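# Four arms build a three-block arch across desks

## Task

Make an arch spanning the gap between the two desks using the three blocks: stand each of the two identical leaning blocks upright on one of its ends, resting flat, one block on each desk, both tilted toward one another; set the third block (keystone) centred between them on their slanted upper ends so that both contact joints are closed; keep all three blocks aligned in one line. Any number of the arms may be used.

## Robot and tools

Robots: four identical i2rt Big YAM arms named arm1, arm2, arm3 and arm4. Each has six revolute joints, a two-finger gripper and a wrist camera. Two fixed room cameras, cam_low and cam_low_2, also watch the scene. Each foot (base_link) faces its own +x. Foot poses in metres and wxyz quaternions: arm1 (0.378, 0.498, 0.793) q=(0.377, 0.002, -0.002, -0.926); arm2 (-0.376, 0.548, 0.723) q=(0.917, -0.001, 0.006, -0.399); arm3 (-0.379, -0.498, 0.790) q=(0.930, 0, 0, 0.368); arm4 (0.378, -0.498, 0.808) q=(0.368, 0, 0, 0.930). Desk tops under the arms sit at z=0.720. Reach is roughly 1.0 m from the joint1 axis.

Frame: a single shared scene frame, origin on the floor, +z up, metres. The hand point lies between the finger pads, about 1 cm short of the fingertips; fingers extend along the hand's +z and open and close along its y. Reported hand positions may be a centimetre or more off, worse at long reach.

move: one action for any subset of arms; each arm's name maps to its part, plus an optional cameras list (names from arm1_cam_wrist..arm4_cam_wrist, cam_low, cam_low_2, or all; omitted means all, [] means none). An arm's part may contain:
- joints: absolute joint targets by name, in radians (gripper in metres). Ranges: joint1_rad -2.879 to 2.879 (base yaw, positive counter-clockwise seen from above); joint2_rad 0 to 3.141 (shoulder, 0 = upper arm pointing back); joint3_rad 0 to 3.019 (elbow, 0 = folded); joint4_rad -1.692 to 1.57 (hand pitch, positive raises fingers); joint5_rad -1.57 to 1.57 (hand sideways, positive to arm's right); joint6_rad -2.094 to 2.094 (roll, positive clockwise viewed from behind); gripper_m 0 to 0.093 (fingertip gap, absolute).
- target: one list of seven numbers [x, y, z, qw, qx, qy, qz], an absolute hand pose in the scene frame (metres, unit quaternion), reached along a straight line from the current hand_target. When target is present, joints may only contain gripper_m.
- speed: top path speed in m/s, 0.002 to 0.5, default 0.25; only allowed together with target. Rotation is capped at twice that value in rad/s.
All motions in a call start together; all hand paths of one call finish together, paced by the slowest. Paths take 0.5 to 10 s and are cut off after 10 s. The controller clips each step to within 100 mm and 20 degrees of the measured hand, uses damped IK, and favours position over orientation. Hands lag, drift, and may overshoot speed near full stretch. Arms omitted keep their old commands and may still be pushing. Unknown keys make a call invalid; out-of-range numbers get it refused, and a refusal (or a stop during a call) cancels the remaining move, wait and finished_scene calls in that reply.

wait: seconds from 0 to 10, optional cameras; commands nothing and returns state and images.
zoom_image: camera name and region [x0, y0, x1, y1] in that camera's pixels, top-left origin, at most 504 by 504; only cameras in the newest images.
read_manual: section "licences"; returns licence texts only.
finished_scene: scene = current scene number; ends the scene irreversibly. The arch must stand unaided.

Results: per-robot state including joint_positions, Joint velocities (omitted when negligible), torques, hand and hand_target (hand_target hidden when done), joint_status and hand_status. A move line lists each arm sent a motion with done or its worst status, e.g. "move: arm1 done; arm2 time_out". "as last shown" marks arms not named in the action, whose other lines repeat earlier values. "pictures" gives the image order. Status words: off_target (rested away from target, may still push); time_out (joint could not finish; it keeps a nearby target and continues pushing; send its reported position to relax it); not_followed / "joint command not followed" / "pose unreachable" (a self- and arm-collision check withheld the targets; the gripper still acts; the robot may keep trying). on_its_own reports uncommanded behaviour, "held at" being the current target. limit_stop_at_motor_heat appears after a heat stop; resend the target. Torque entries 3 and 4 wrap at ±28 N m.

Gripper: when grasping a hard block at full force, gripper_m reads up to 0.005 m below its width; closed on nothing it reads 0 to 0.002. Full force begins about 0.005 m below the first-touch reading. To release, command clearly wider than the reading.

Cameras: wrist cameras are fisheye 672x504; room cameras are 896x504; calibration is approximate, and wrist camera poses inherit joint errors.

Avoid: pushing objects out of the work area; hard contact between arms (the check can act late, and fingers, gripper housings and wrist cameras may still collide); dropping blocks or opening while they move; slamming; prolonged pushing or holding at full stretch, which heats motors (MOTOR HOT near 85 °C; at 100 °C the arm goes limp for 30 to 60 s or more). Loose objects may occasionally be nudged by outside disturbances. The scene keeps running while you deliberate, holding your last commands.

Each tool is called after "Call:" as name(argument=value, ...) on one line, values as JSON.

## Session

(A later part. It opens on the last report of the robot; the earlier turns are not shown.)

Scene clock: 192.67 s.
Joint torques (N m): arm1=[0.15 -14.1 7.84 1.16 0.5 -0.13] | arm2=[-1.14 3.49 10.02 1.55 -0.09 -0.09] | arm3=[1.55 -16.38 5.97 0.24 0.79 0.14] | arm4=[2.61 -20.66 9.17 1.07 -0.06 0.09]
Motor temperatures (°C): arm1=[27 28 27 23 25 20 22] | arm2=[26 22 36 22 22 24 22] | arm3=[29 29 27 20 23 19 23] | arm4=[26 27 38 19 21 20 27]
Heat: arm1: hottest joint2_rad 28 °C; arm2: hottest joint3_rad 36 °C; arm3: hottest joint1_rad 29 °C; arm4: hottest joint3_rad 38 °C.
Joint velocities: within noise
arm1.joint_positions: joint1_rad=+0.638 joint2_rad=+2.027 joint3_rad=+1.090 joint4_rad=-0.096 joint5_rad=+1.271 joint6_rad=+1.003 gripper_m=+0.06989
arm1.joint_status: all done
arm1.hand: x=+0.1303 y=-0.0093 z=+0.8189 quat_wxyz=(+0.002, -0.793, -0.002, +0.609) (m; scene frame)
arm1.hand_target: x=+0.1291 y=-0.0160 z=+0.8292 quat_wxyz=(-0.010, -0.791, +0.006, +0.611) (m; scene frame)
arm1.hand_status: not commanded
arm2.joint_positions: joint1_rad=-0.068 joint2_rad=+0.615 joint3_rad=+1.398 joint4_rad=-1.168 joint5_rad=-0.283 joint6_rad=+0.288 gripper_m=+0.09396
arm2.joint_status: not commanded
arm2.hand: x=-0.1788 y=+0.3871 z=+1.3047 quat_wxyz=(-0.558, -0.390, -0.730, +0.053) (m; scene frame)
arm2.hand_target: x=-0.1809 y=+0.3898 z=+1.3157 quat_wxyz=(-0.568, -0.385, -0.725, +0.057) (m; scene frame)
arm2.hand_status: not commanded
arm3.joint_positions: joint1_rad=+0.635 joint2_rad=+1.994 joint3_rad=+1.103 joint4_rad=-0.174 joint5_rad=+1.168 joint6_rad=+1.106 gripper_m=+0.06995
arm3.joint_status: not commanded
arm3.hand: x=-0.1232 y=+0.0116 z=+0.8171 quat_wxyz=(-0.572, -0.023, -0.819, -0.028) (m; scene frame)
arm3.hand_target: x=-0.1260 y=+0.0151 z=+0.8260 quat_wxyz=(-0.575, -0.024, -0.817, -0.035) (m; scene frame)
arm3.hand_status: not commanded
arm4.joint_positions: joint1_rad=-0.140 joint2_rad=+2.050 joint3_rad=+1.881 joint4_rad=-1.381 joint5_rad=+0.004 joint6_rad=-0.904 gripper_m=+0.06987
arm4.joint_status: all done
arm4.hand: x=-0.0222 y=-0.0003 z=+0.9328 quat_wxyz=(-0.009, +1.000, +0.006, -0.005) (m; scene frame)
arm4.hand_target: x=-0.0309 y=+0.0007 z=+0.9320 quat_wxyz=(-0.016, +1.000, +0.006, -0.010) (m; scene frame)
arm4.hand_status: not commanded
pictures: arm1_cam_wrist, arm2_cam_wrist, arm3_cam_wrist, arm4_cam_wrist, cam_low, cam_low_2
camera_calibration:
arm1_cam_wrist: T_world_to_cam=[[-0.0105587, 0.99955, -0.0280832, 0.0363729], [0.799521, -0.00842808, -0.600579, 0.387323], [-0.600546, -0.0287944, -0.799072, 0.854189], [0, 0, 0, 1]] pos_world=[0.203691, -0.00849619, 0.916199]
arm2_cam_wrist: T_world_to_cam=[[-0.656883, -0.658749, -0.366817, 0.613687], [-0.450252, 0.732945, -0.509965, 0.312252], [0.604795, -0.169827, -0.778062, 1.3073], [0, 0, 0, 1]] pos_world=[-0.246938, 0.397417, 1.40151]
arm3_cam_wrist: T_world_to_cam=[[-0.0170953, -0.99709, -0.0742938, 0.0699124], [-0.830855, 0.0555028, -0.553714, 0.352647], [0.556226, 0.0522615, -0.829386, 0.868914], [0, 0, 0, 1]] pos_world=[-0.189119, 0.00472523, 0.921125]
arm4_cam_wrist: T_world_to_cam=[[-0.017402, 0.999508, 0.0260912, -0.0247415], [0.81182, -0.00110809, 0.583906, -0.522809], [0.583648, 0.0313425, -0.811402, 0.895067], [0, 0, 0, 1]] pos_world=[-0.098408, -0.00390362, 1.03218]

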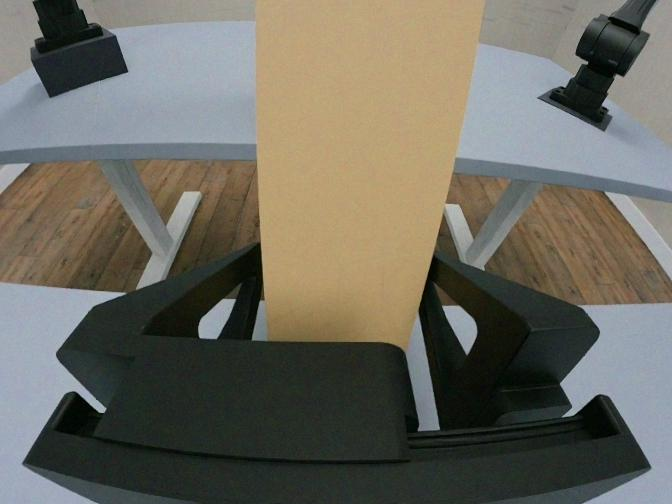

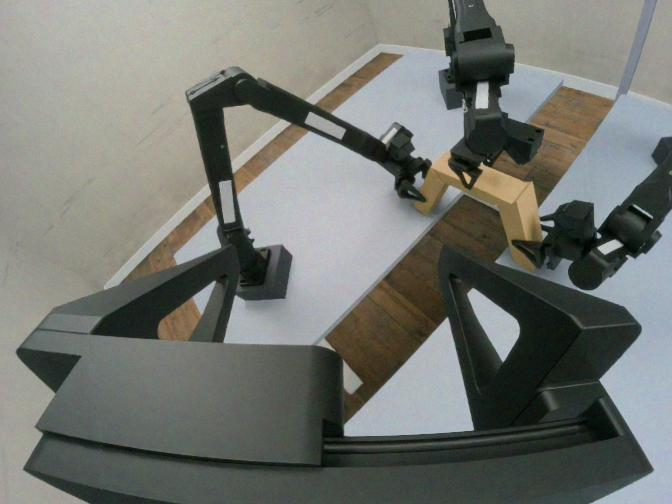

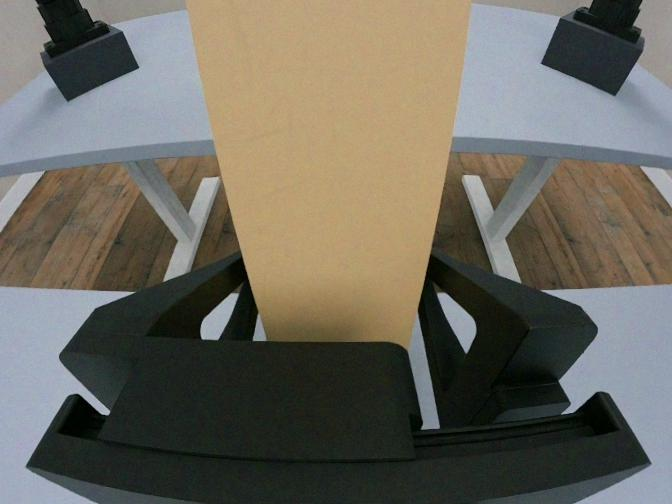

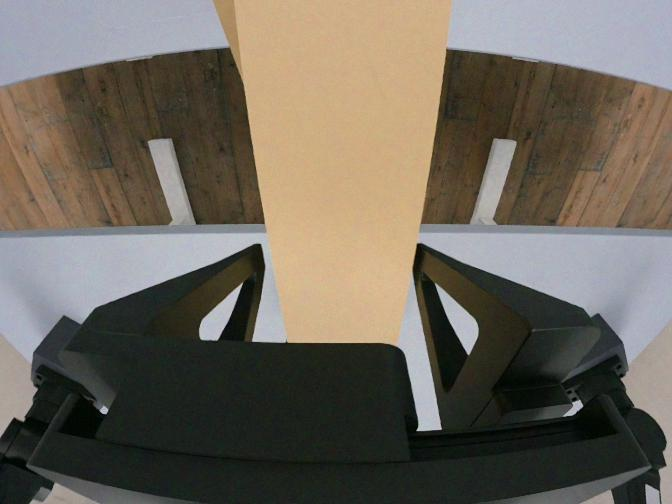

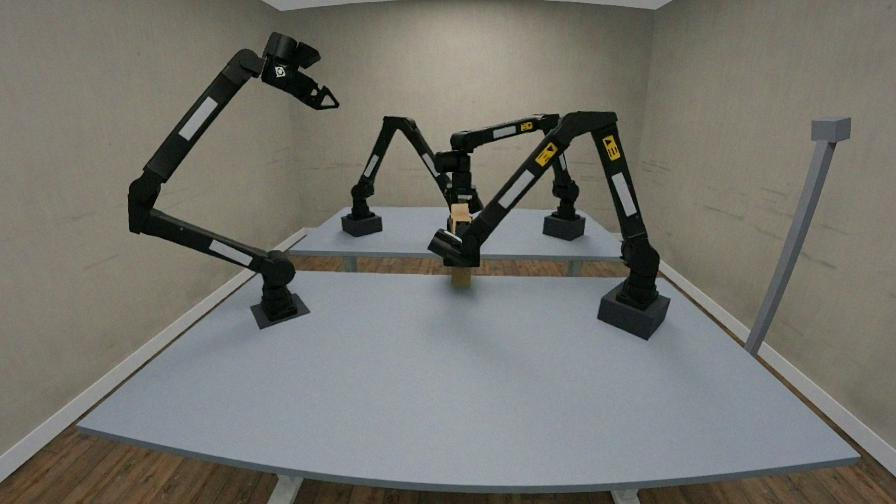

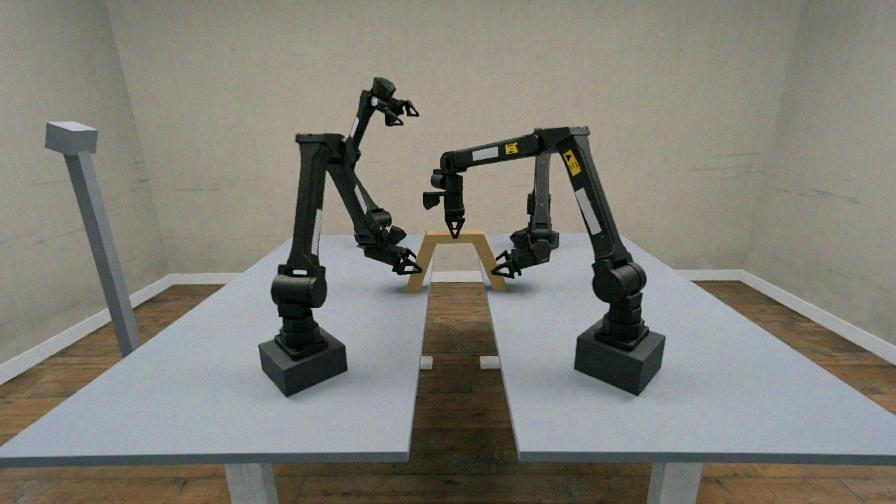

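Call:
move(arm1={"joints":{"gripper_m":0.08}}, cameras=["cam_low","cam_low_2","arm1_cam_wrist","arm4_cam_wrist"])

Call:
zoom_image(camera="cam_low", region=[435, 195, 485, 245])

Call:
zoom_image(camera="cam_low_2", region=[400, 180, 520, 300])

Scene clock: 205.17 s.
Joint torques (N m): arm1=[0.09 -14.21 7.84 1.16 0.49 -0.13] | arm2=[-1.03 3.66 9.89 1.59 -0.07 -0.1] | arm3=[1.49 -16.5 6.05 0.24 0.79 0.16] | arm4=[2.67 -20.84 9.17 1.07 -0.05 0.09]
move: arm1 done
arm1.joint_positions: joint1_rad=+0.638 joint2_rad=+2.027 joint3_rad=+1.090 joint4_rad=-0.096 joint5_rad=+1.271 joint6_rad=+1.003 gripper_m=+0.07979
arm1.joint_status: all done
arm1.hand: x=+0.1303 y=-0.0093 z=+0.8189 quat_wxyz=(+0.002, -0.793, -0.002, +0.609) (m; scene frame)
arm2, arm3, arm4: as last shown
pictures: arm1_cam_wrist, arm4_cam_wrist, cam_low, cam_low_2
camera_calibration:
arm1_cam_wrist: T_world_to_cam=[[-0.0105587, 0.99955, -0.0280832, 0.0363729], [0.799521, -0.00842808, -0.600579, 0.387323], [-0.600546, -0.0287944, -0.799072, 0.854189], [0, 0, 0, 1]]
arm4_cam_wrist: T_world_to_cam=[[-0.017402, 0.999508, 0.0260912, -0.0247415], [0.81182, -0.00110809, 0.583906, -0.522809], [0.583648, 0.0313425, -0.811402, 0.895067], [0, 0, 0, 1]]

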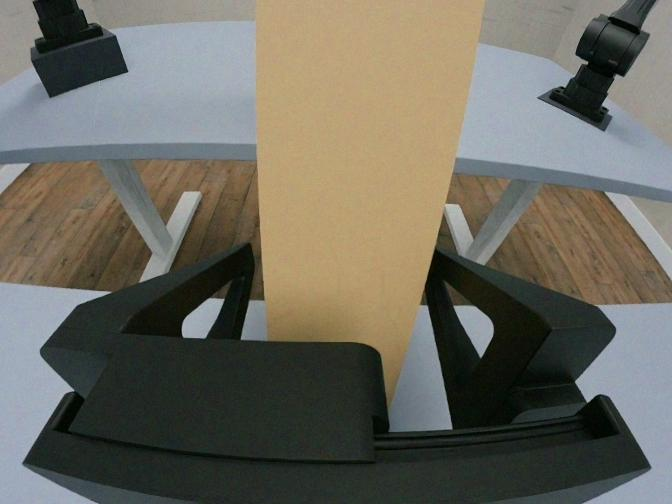

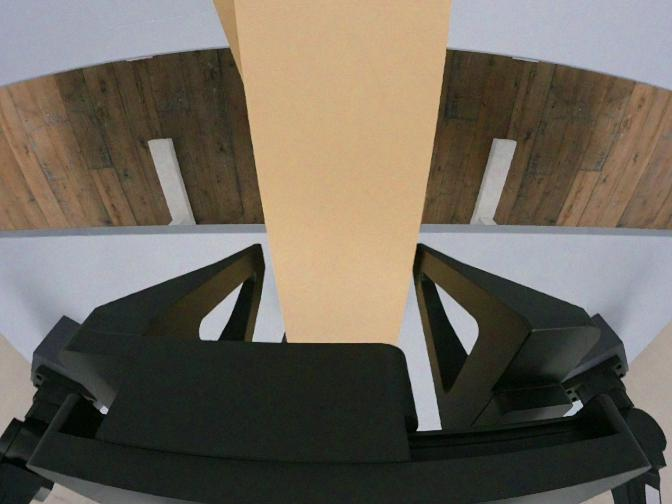

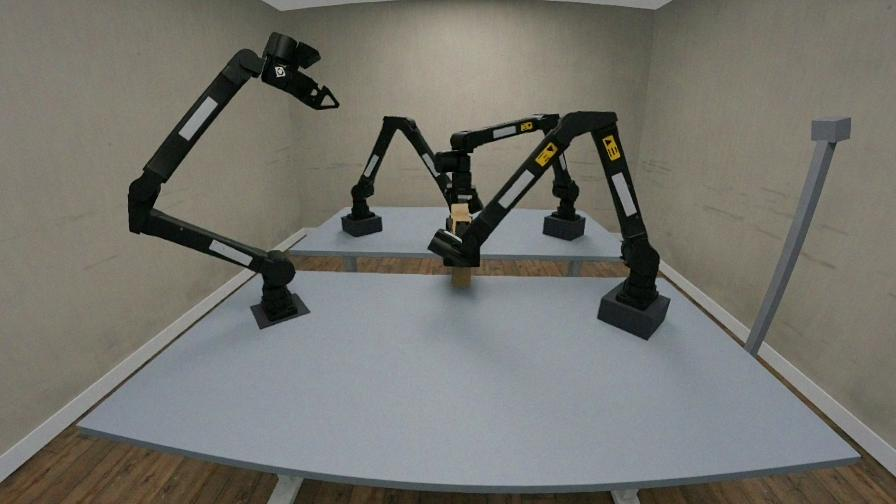

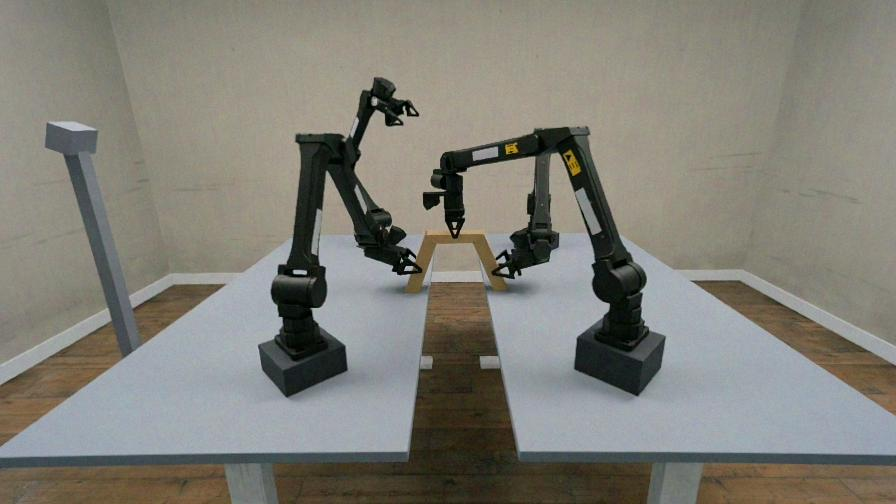

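Scaled by 10.080 from the camera's 896x504 image, which has a finer 1280x720 frame.

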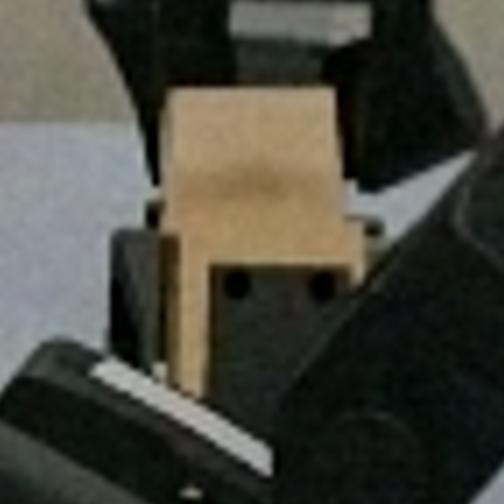

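Scaled by 4.200 from the camera's 896x504 image, which has a finer 1280x720 frame.

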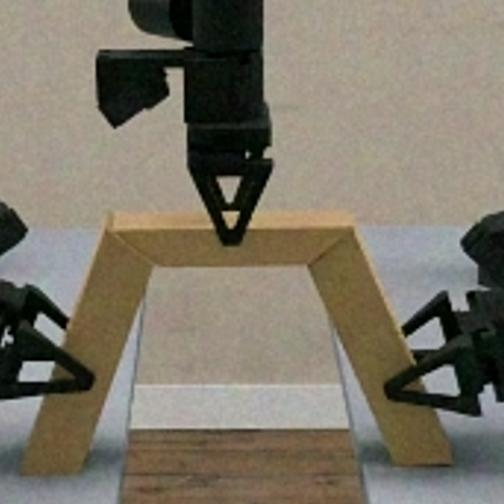

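Call:
move(cameras=["arm2_cam_wrist"])

Call:
zoom_image(camera="arm2_cam_wrist", region=[410, 140, 470, 200])

Call:
zoom_image(camera="arm2_cam_wrist", region=[490, 170, 550, 230])

Call:
zoom_image(camera="arm2_cam_wrist", region=[390, 130, 560, 280])

Scene clock: 207.57 s.
Joint torques (N m): arm1=[0.09 -14.1 7.86 1.16 0.49 -0.13] | arm2=[-0.79 3.6 9.94 1.57 -0.08 -0.08] | arm3=[1.14 -16.73 6.04 0.27 0.78 0.17] | arm4=[2.55 -20.78 9.17 1.05 -0.06 0.09]
Motor temperatures (°C): arm1=[26 28 27 23 25 20 21] | arm2=[26 22 36 22 22 24 22] | arm3=[29 29 26 20 23 19 23] | arm4=[26 27 37 19 21 20 26]
Heat: arm1: hottest joint2_rad 28 °C; arm2: hottest joint3_rad 36 °C; arm3: hottest joint1_rad 29 °C; arm4: hottest joint3_rad 37 °C.
Joint velocities: within noise
arm1.joint_positions: joint1_rad=+0.638 joint2_rad=+2.027 joint3_rad=+1.090 joint4_rad=-0.096 joint5_rad=+1.271 joint6_rad=+1.003 gripper_m=+0.07988
arm1.joint_status: all done
arm1.hand: x=+0.1303 y=-0.0093 z=+0.8189 quat_wxyz=(+0.002, -0.793, -0.002, +0.609) (m; scene frame)
arm1.hand_target: x=+0.1291 y=-0.0160 z=+0.8292 quat_wxyz=(-0.010, -0.791, +0.006, +0.611) (m; scene frame)
arm1.hand_status: not commanded
arm2.joint_positions: joint1_rad=-0.068 joint2_rad=+0.615 joint3_rad=+1.398 joint4_rad=-1.168 joint5_rad=-0.283 joint6_rad=+0.288 gripper_m=+0.09396
arm2.joint_status: not commanded
arm2.hand: x=-0.1788 y=+0.3871 z=+1.3047 quat_wxyz=(-0.558, -0.390, -0.730, +0.053) (m; scene frame)
arm2.hand_target: x=-0.1809 y=+0.3898 z=+1.3157 quat_wxyz=(-0.568, -0.385, -0.725, +0.057) (m; scene frame)
arm2.hand_status: not commanded
arm3.joint_positions: joint1_rad=+0.635 joint2_rad=+1.994 joint3_rad=+1.103 joint4_rad=-0.174 joint5_rad=+1.168 joint6_rad=+1.106 gripper_m=+0.06995
arm3.joint_status: not commanded
arm3.hand: x=-0.1232 y=+0.0116 z=+0.8171 quat_wxyz=(-0.572, -0.023, -0.819, -0.028) (m; scene frame)
arm3.hand_target: x=-0.1260 y=+0.0151 z=+0.8260 quat_wxyz=(-0.575, -0.024, -0.817, -0.035) (m; scene frame)
arm3.hand_status: not commanded
arm4.joint_positions: joint1_rad=-0.140 joint2_rad=+2.050 joint3_rad=+1.881 joint4_rad=-1.381 joint5_rad=+0.004 joint6_rad=-0.904 gripper_m=+0.06987
arm4.joint_status: not commanded
arm4.hand: x=-0.0222 y=-0.0003 z=+0.9328 quat_wxyz=(-0.009, +1.000, +0.006, -0.005) (m; scene frame)
arm4.hand_target: x=-0.0309 y=+0.0007 z=+0.9320 quat_wxyz=(-0.016, +1.000, +0.006, -0.010) (m; scene frame)
arm4.hand_status: not commanded
pictures: arm2_cam_wrist
camera_calibration:
arm2_cam_wrist: T_world_to_cam=[[-0.656883, -0.658749, -0.366817, 0.613687], [-0.450252, 0.732945, -0.509965, 0.312252], [0.604795, -0.169827, -0.778062, 1.3073], [0, 0, 0, 1]] pos_world=[-0.246938, 0.397417, 1.40151]

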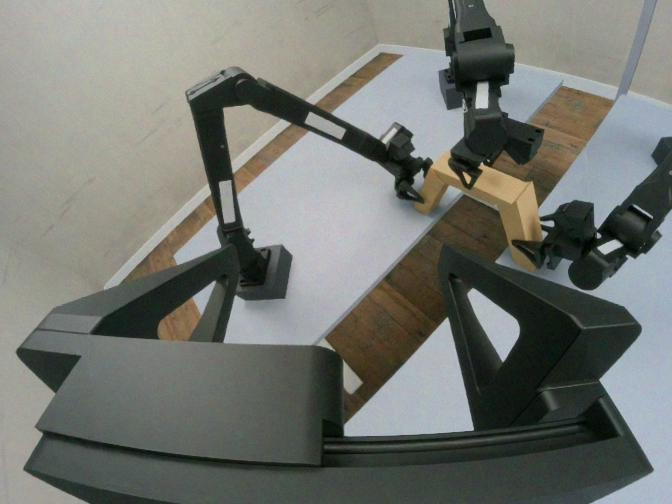

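Scaled by 8.400 from the camera's 672x504 image, which has a finer 960x720 frame.

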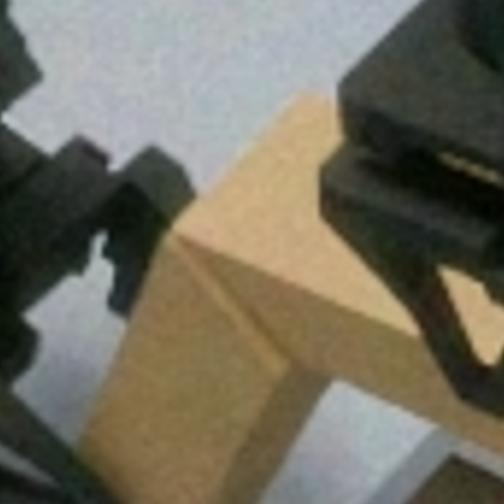

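Scaled by 8.400 from the camera's 672x504 image, which has a finer 960x720 frame.

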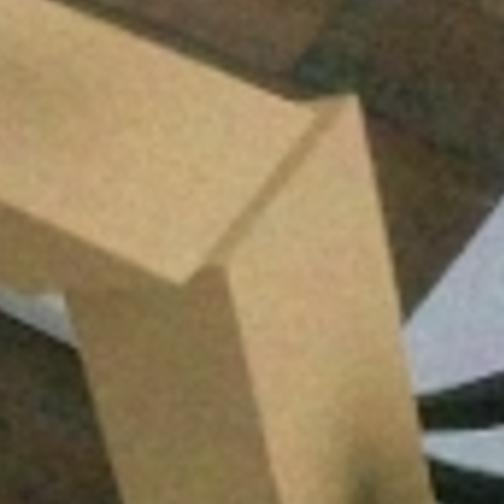

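Scaled by 2.965 from the camera's 672x504 image, which has a finer 960x720 frame.

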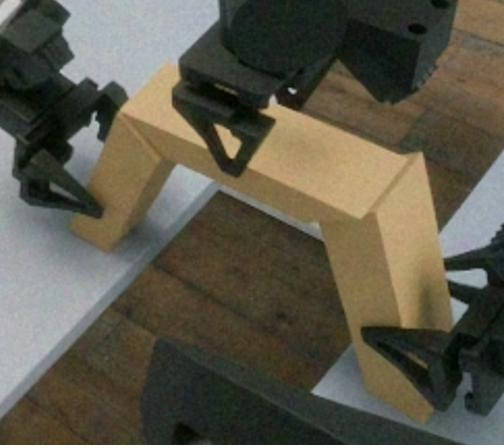

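Call:
move(arm1={"joints":{"joint6_rad":1.10}}, cameras=["arm1_cam_wrist","cam_low_2"])

Scene clock: 213.60 s.
Joint torques (N m): arm1=[-0.03 -14.21 7.83 1.16 0.5 0.03] | arm2=[-1.08 3.6 9.95 1.62 -0.07 -0.08] | arm3=[1.26 -16.38 6.01 0.25 0.78 0.16] | arm4=[2.61 -20.72 9.17 1.05 -0.05 0.1]
move: arm1 done
arm1.joint_positions: joint1_rad=+0.638 joint2_rad=+2.027 joint3_rad=+1.090 joint4_rad=-0.096 joint5_rad=+1.271 joint6_rad=+1.091 gripper_m=+0.07988
arm1.joint_status: all done
arm1.hand: x=+0.1303 y=-0.0093 z=+0.8189 quat_wxyz=(-0.024, -0.793, +0.032, +0.608) (m; scene frame)
arm2, arm3, arm4: as last shown
pictures: arm1_cam_wrist, cam_low_2
camera_calibration:
arm1_cam_wrist: T_world_to_cam=[[0.0119653, 0.993601, -0.112316, 0.102357], [0.79852, -0.0771015, -0.59701, 0.38389], [-0.601849, -0.0825429, -0.794333, 0.849977], [0, 0, 0, 1]]

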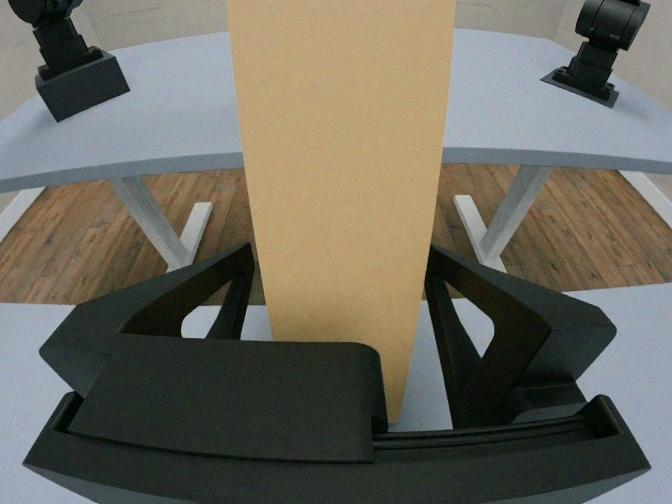

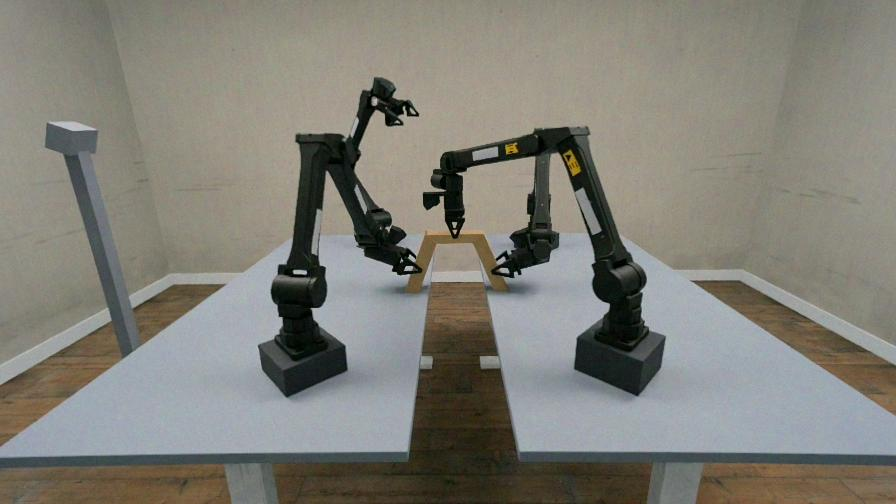

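Call:
move(arm4={"joints":{"gripper_m":0.0615}}, arm1={"target":[0.1291,-0.034,0.8292,-0.034,-0.791,0.040,0.610],"speed":0.03}, cameras=["arm1_cam_wrist","cam_low","arm4_cam_wrist"])

Call:
zoom_image(camera="cam_low", region=[435, 195, 485, 245])

Scene clock: 216.73 s.
Joint torques (N m): arm1=[0.56 -12.86 11.48 0.21 0.63 0.04] | arm2=[-1.14 3.78 9.99 1.54 -0.08 -0.08] | arm3=[1.55 -16.32 5.97 0.25 0.77 0.16] | arm4=[2.61 -20.78 9.14 1.01 -0.06 0.09]
move: arm1 off_target; arm4 done
arm1.joint_positions: joint1_rad=+0.638 joint2_rad=+2.033 joint3_rad=+1.114 joint4_rad=-0.129 joint5_rad=+1.271 joint6_rad=+1.097 gripper_m=+0.07988
arm1.hand: x=+0.1294 y=-0.0150 z=+0.8208 quat_wxyz=(-0.020, -0.793, +0.030, +0.608) (m; scene frame)
arm1.hand_target: x=+0.1295 y=-0.0331 z=+0.8296 quat_wxyz=(-0.036, -0.791, +0.041, +0.610) (m; scene frame)
arm1.hand_status: off_target (0.021 m and 2.0 deg from the pose sent, 0.027 m and 1.4 deg at the start)
arm2, arm3: as last shown
arm4.joint_positions: joint1_rad=-0.140 joint2_rad=+2.050 joint3_rad=+1.881 joint4_rad=-1.378 joint5_rad=+0.004 joint6_rad=-0.902 gripper_m=+0.06163
arm4.joint_status: all done
arm4.hand: x=-0.0226 y=+0.0003 z=+0.9328 quat_wxyz=(-0.010, +1.000, +0.005, -0.006) (m; scene frame)
pictures: arm1_cam_wrist, arm4_cam_wrist, cam_low
camera_calibration:
arm1_cam_wrist: T_world_to_cam=[[0.0137249, 0.994584, -0.103022, 0.100336], [0.799849, -0.0727497, -0.595776, 0.384209], [-0.600044, -0.074225, -0.796516, 0.852174], [0, 0, 0, 1]]
arm4_cam_wrist: T_world_to_cam=[[-0.015816, 0.999469, 0.0284949, -0.0275434], [0.812956, -0.00373725, 0.582313, -0.52092], [0.58211, 0.032375, -0.812465, 0.896294], [0, 0, 0, 1]]

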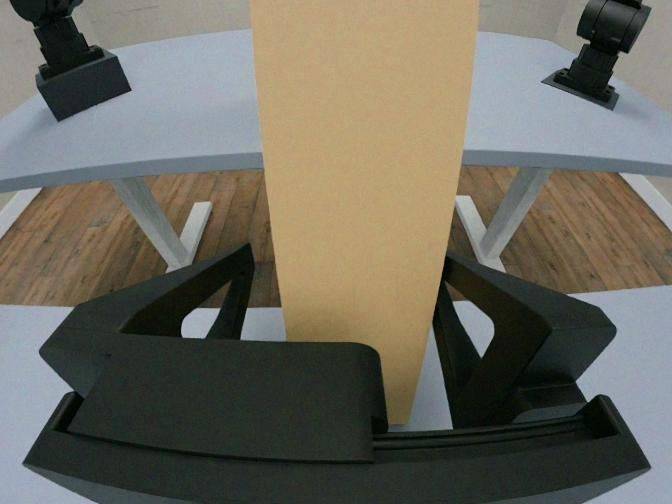

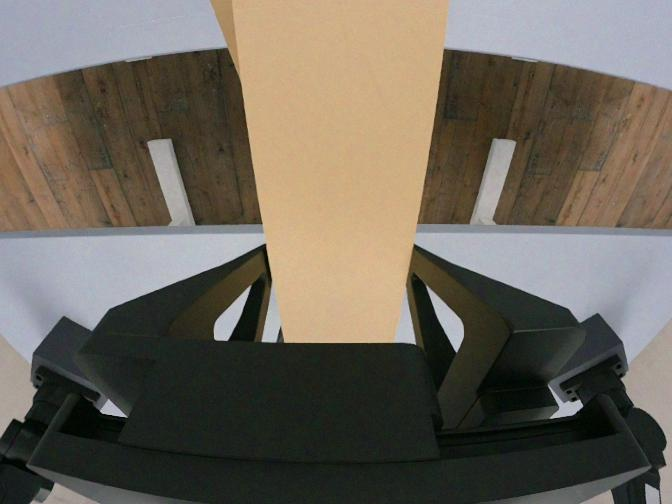

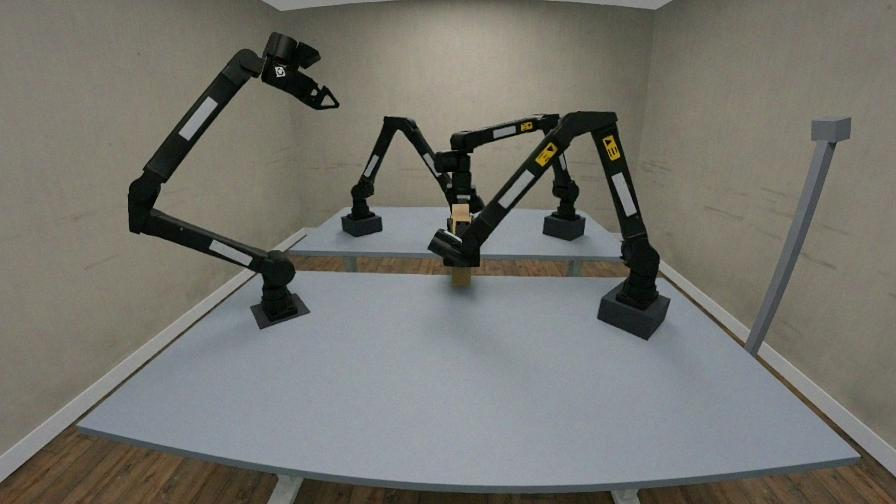

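Scaled by 10.080 from the camera's 896x504 image, which has a finer 1280x720 frame.

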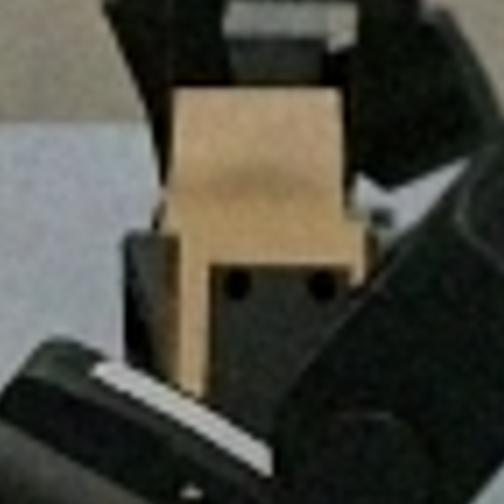

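Call:
move(arm1={"joints":{"gripper_m":0.062}}, cameras=["arm1_cam_wrist","cam_low","arm4_cam_wrist","arm2_cam_wrist"])

Call:
zoom_image(camera="arm2_cam_wrist", region=[410, 140, 470, 200])

Call:
zoom_image(camera="arm2_cam_wrist", region=[490, 170, 550, 230])

Call:
zoom_image(camera="cam_low", region=[435, 195, 485, 245])

Scene clock: 218.87 s.
Joint torques (N m): arm1=[0.56 -12.69 11.44 0.44 0.41 0.04] | arm2=[-1.03 3.9 10 1.62 -0.08 -0.09] | arm3=[1.38 -16.32 5.97 0.27 0.77 0.17] | arm4=[2.67 -20.72 9.17 0.99 -0.06 0.09]
move: arm1 done
arm1.joint_positions: joint1_rad=+0.638 joint2_rad=+2.034 joint3_rad=+1.114 joint4_rad=-0.137 joint5_rad=+1.277 joint6_rad=+1.096 gripper_m=+0.06218
arm1.joint_status: all done
arm1.hand: x=+0.1293 y=-0.0135 z=+0.8204 quat_wxyz=(-0.015, -0.792, +0.028, +0.609) (m; scene frame)
arm2, arm3: as last shown
arm4.joint_positions: joint1_rad=-0.140 joint2_rad=+2.050 joint3_rad=+1.881 joint4_rad=-1.378 joint5_rad=+0.004 joint6_rad=-0.904 gripper_m=+0.06163
arm4.hand: x=-0.0226 y=+0.0003 z=+0.9328 quat_wxyz=(-0.010, +1.000, +0.006, -0.006) (m; scene frame)
pictures: arm1_cam_wrist, arm2_cam_wrist, arm4_cam_wrist, cam_low
camera_calibration:
arm1_cam_wrist: T_world_to_cam=[[0.0159429, 0.995658, -0.0917153, 0.0892418], [0.797398, -0.0680016, -0.59961, 0.387665], [-0.603243, -0.063574, -0.795019, 0.851259], [0, 0, 0, 1]]
arm2_cam_wrist: T_world_to_cam=[[-0.656883, -0.658749, -0.366817, 0.613687], [-0.450252, 0.732945, -0.509965, 0.312252], [0.604795, -0.169827, -0.778062, 1.3073], [0, 0, 0, 1]]
arm4_cam_wrist: T_world_to_cam=[[-0.0173496, 0.999443, 0.0285123, -0.0275942], [0.812943, -0.00250093, 0.582338, -0.520944], [0.582085, 0.0332822, -0.812446, 0.896276], [0, 0, 0, 1]]

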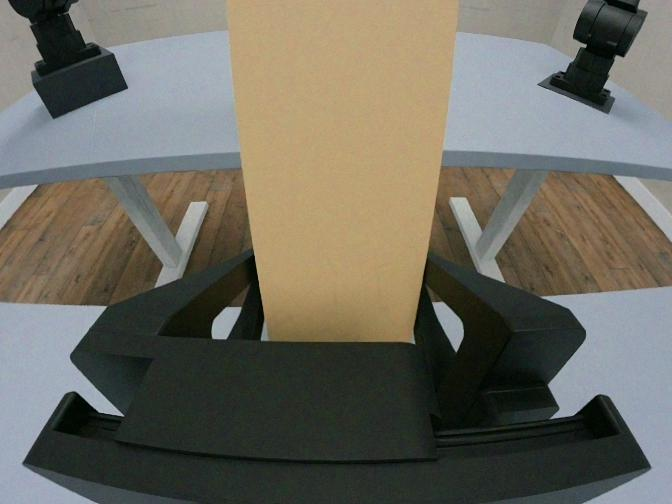

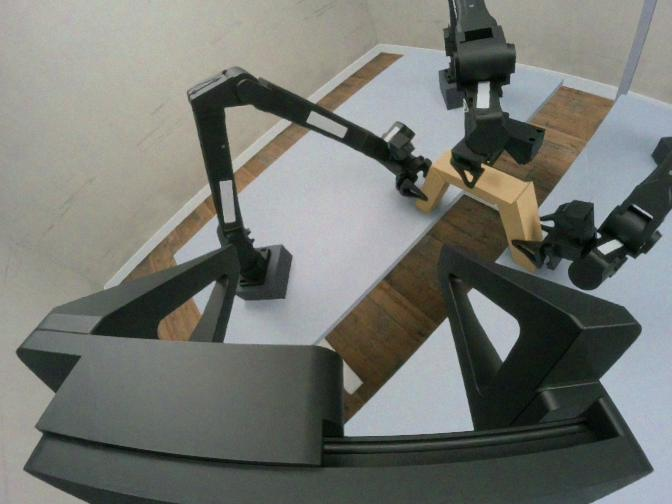

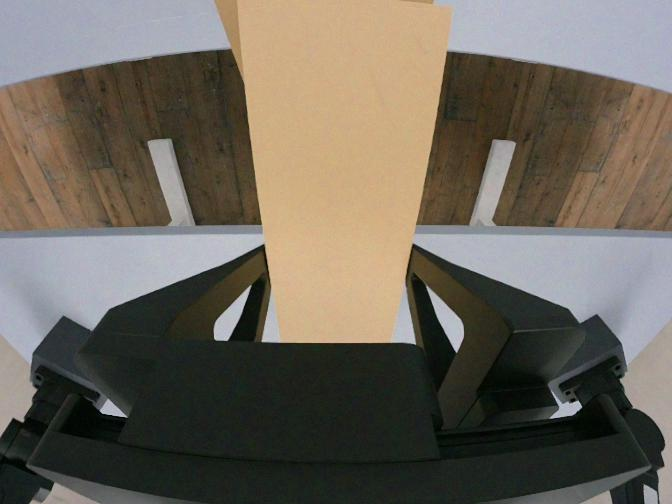

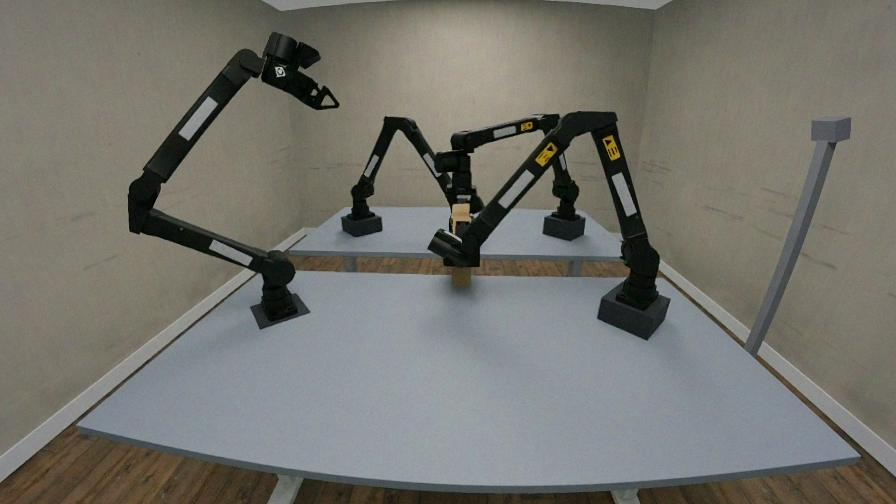

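Scaled by 8.400 from the camera's 672x504 image, which has a finer 960x720 frame.

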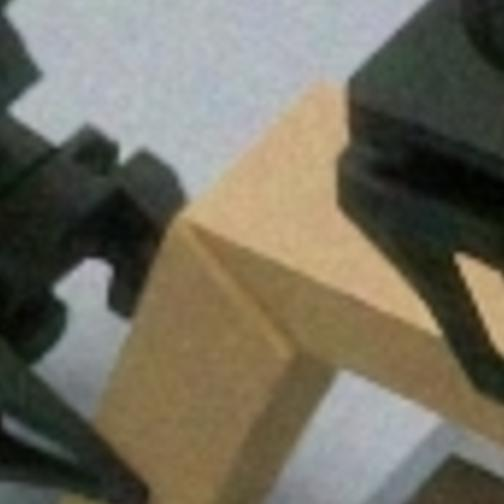

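Scaled by 8.400 from the camera's 672x504 image, which has a finer 960x720 frame.

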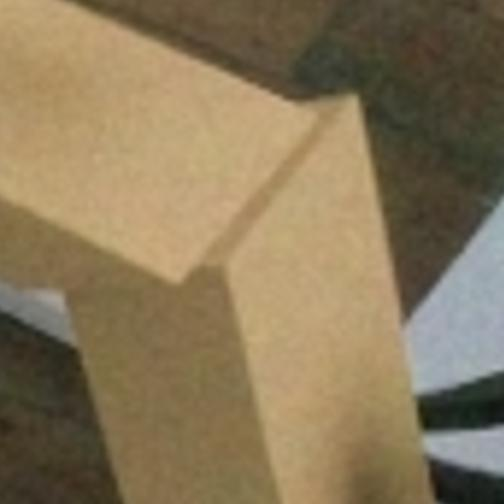

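Scaled by 10.080 from the camera's 896x504 image, which has a finer 1280x720 frame.

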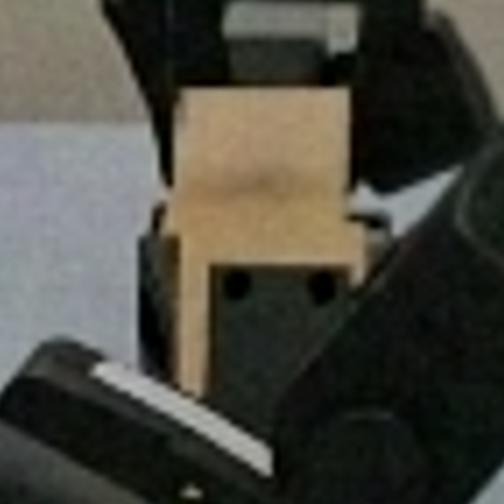

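Call:
move(arm4={"joints":{"gripper_m":0.0575}}, cameras=["cam_low_2","cam_low","arm4_cam_wrist","arm2_cam_wrist"])

Call:
zoom_image(camera="arm2_cam_wrist", region=[410, 140, 470, 200])

Call:
zoom_image(camera="arm2_cam_wrist", region=[490, 170, 550, 230])

Call:
zoom_image(camera="cam_low", region=[435, 195, 485, 245])

Call:
zoom_image(camera="cam_low_2", region=[400, 180, 520, 300])

Scene clock: 223.27 s.
Joint torques (N m): arm1=[0.67 -12.81 11.45 0.42 0.41 0.03] | arm2=[-1.03 3.84 9.96 1.55 -0.08 -0.09] | arm3=[1.32 -16.62 5.93 0.27 0.76 0.15] | arm4=[2.67 -20.78 9.17 0.99 -0.06 0.1]
move: arm4 done
arm1, arm2, arm3: as last shown
arm1.joint_positions: joint1_rad=+0.638 joint2_rad=+2.034 joint3_rad=+1.114 joint4_rad=-0.137 joint5_rad=+1.277 joint6_rad=+1.096 gripper_m=+0.06214
arm4.joint_positions: joint1_rad=-0.140 joint2_rad=+2.050 joint3_rad=+1.881 joint4_rad=-1.378 joint5_rad=+0.004 joint6_rad=-0.901 gripper_m=+0.05886
arm4.joint_status: all done
arm4.hand: x=-0.0226 y=+0.0003 z=+0.9328 quat_wxyz=(-0.010, +1.000, +0.004, -0.006) (m; scene frame)
pictures: arm2_cam_wrist, arm4_cam_wrist, cam_low, cam_low_2
camera_calibration:
arm2_cam_wrist: T_world_to_cam=[[-0.656883, -0.658749, -0.366817, 0.613687], [-0.450252, 0.732945, -0.509965, 0.312252], [0.604795, -0.169827, -0.778062, 1.3073], [0, 0, 0, 1]]
arm4_cam_wrist: T_world_to_cam=[[-0.0142824, 0.999492, 0.0284776, -0.0274925], [0.812967, -0.00497358, 0.582288, -0.520896], [0.582134, 0.0314678, -0.812484, 0.896312], [0, 0, 0, 1]]

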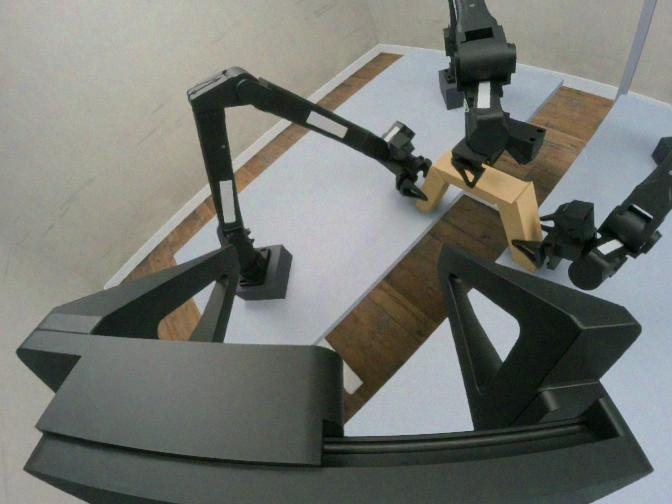

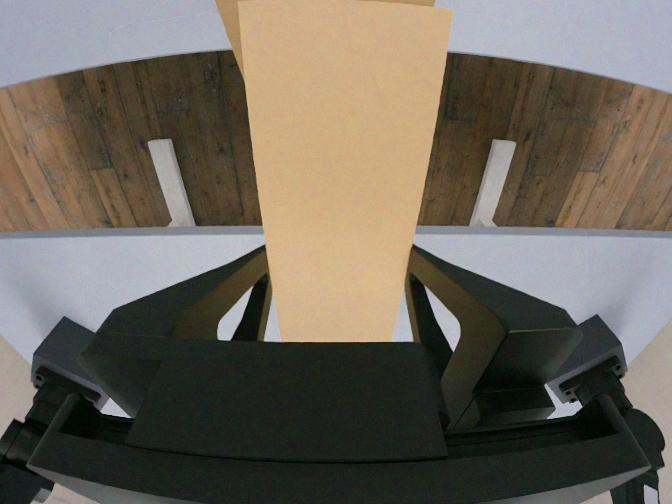

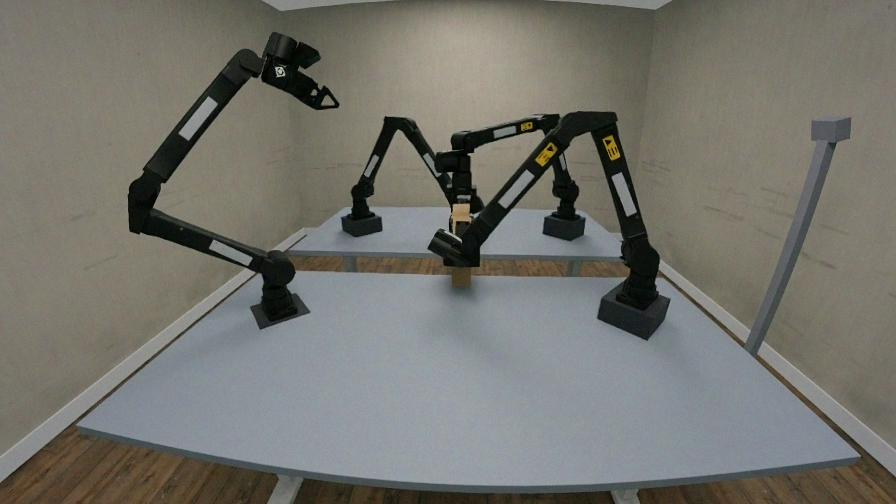

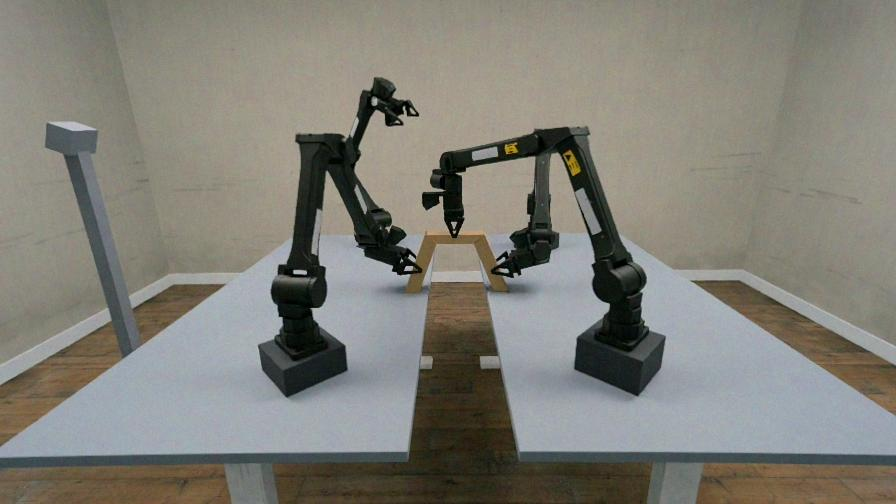

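Scaled by 8.400 from the camera's 672x504 image, which has a finer 960x720 frame.

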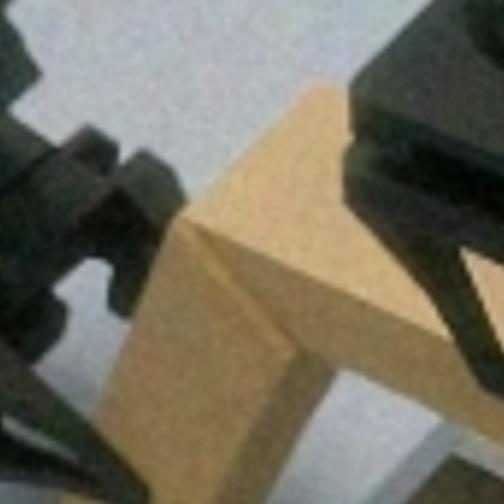

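Scaled by 8.400 from the camera's 672x504 image, which has a finer 960x720 frame.

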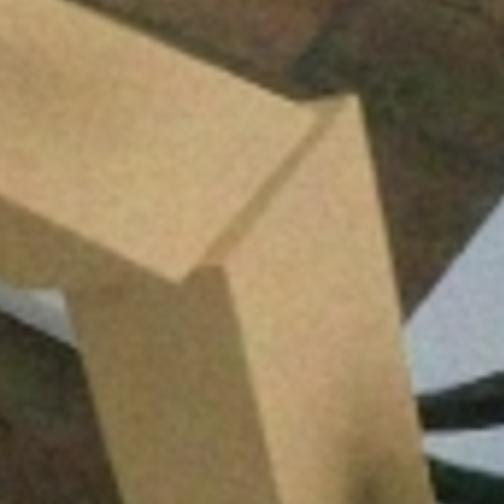

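Scaled by 10.080 from the camera's 896x504 image, which has a finer 1280x720 frame.

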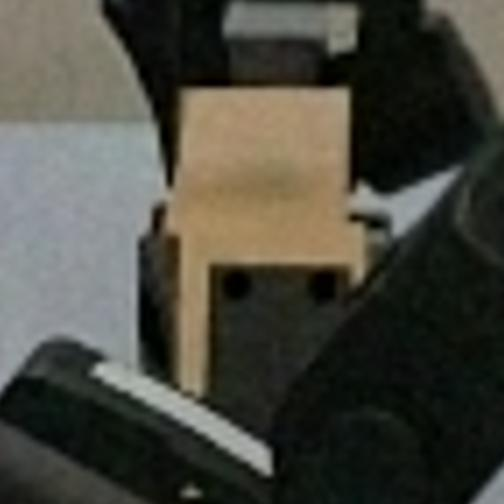

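Scaled by 4.200 from the camera's 896x504 image, which has a finer 1280x720 frame.

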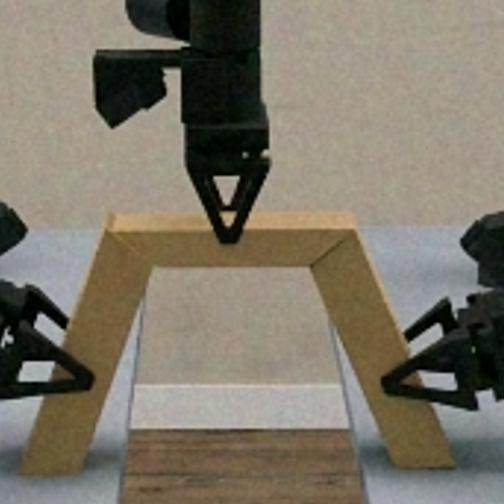

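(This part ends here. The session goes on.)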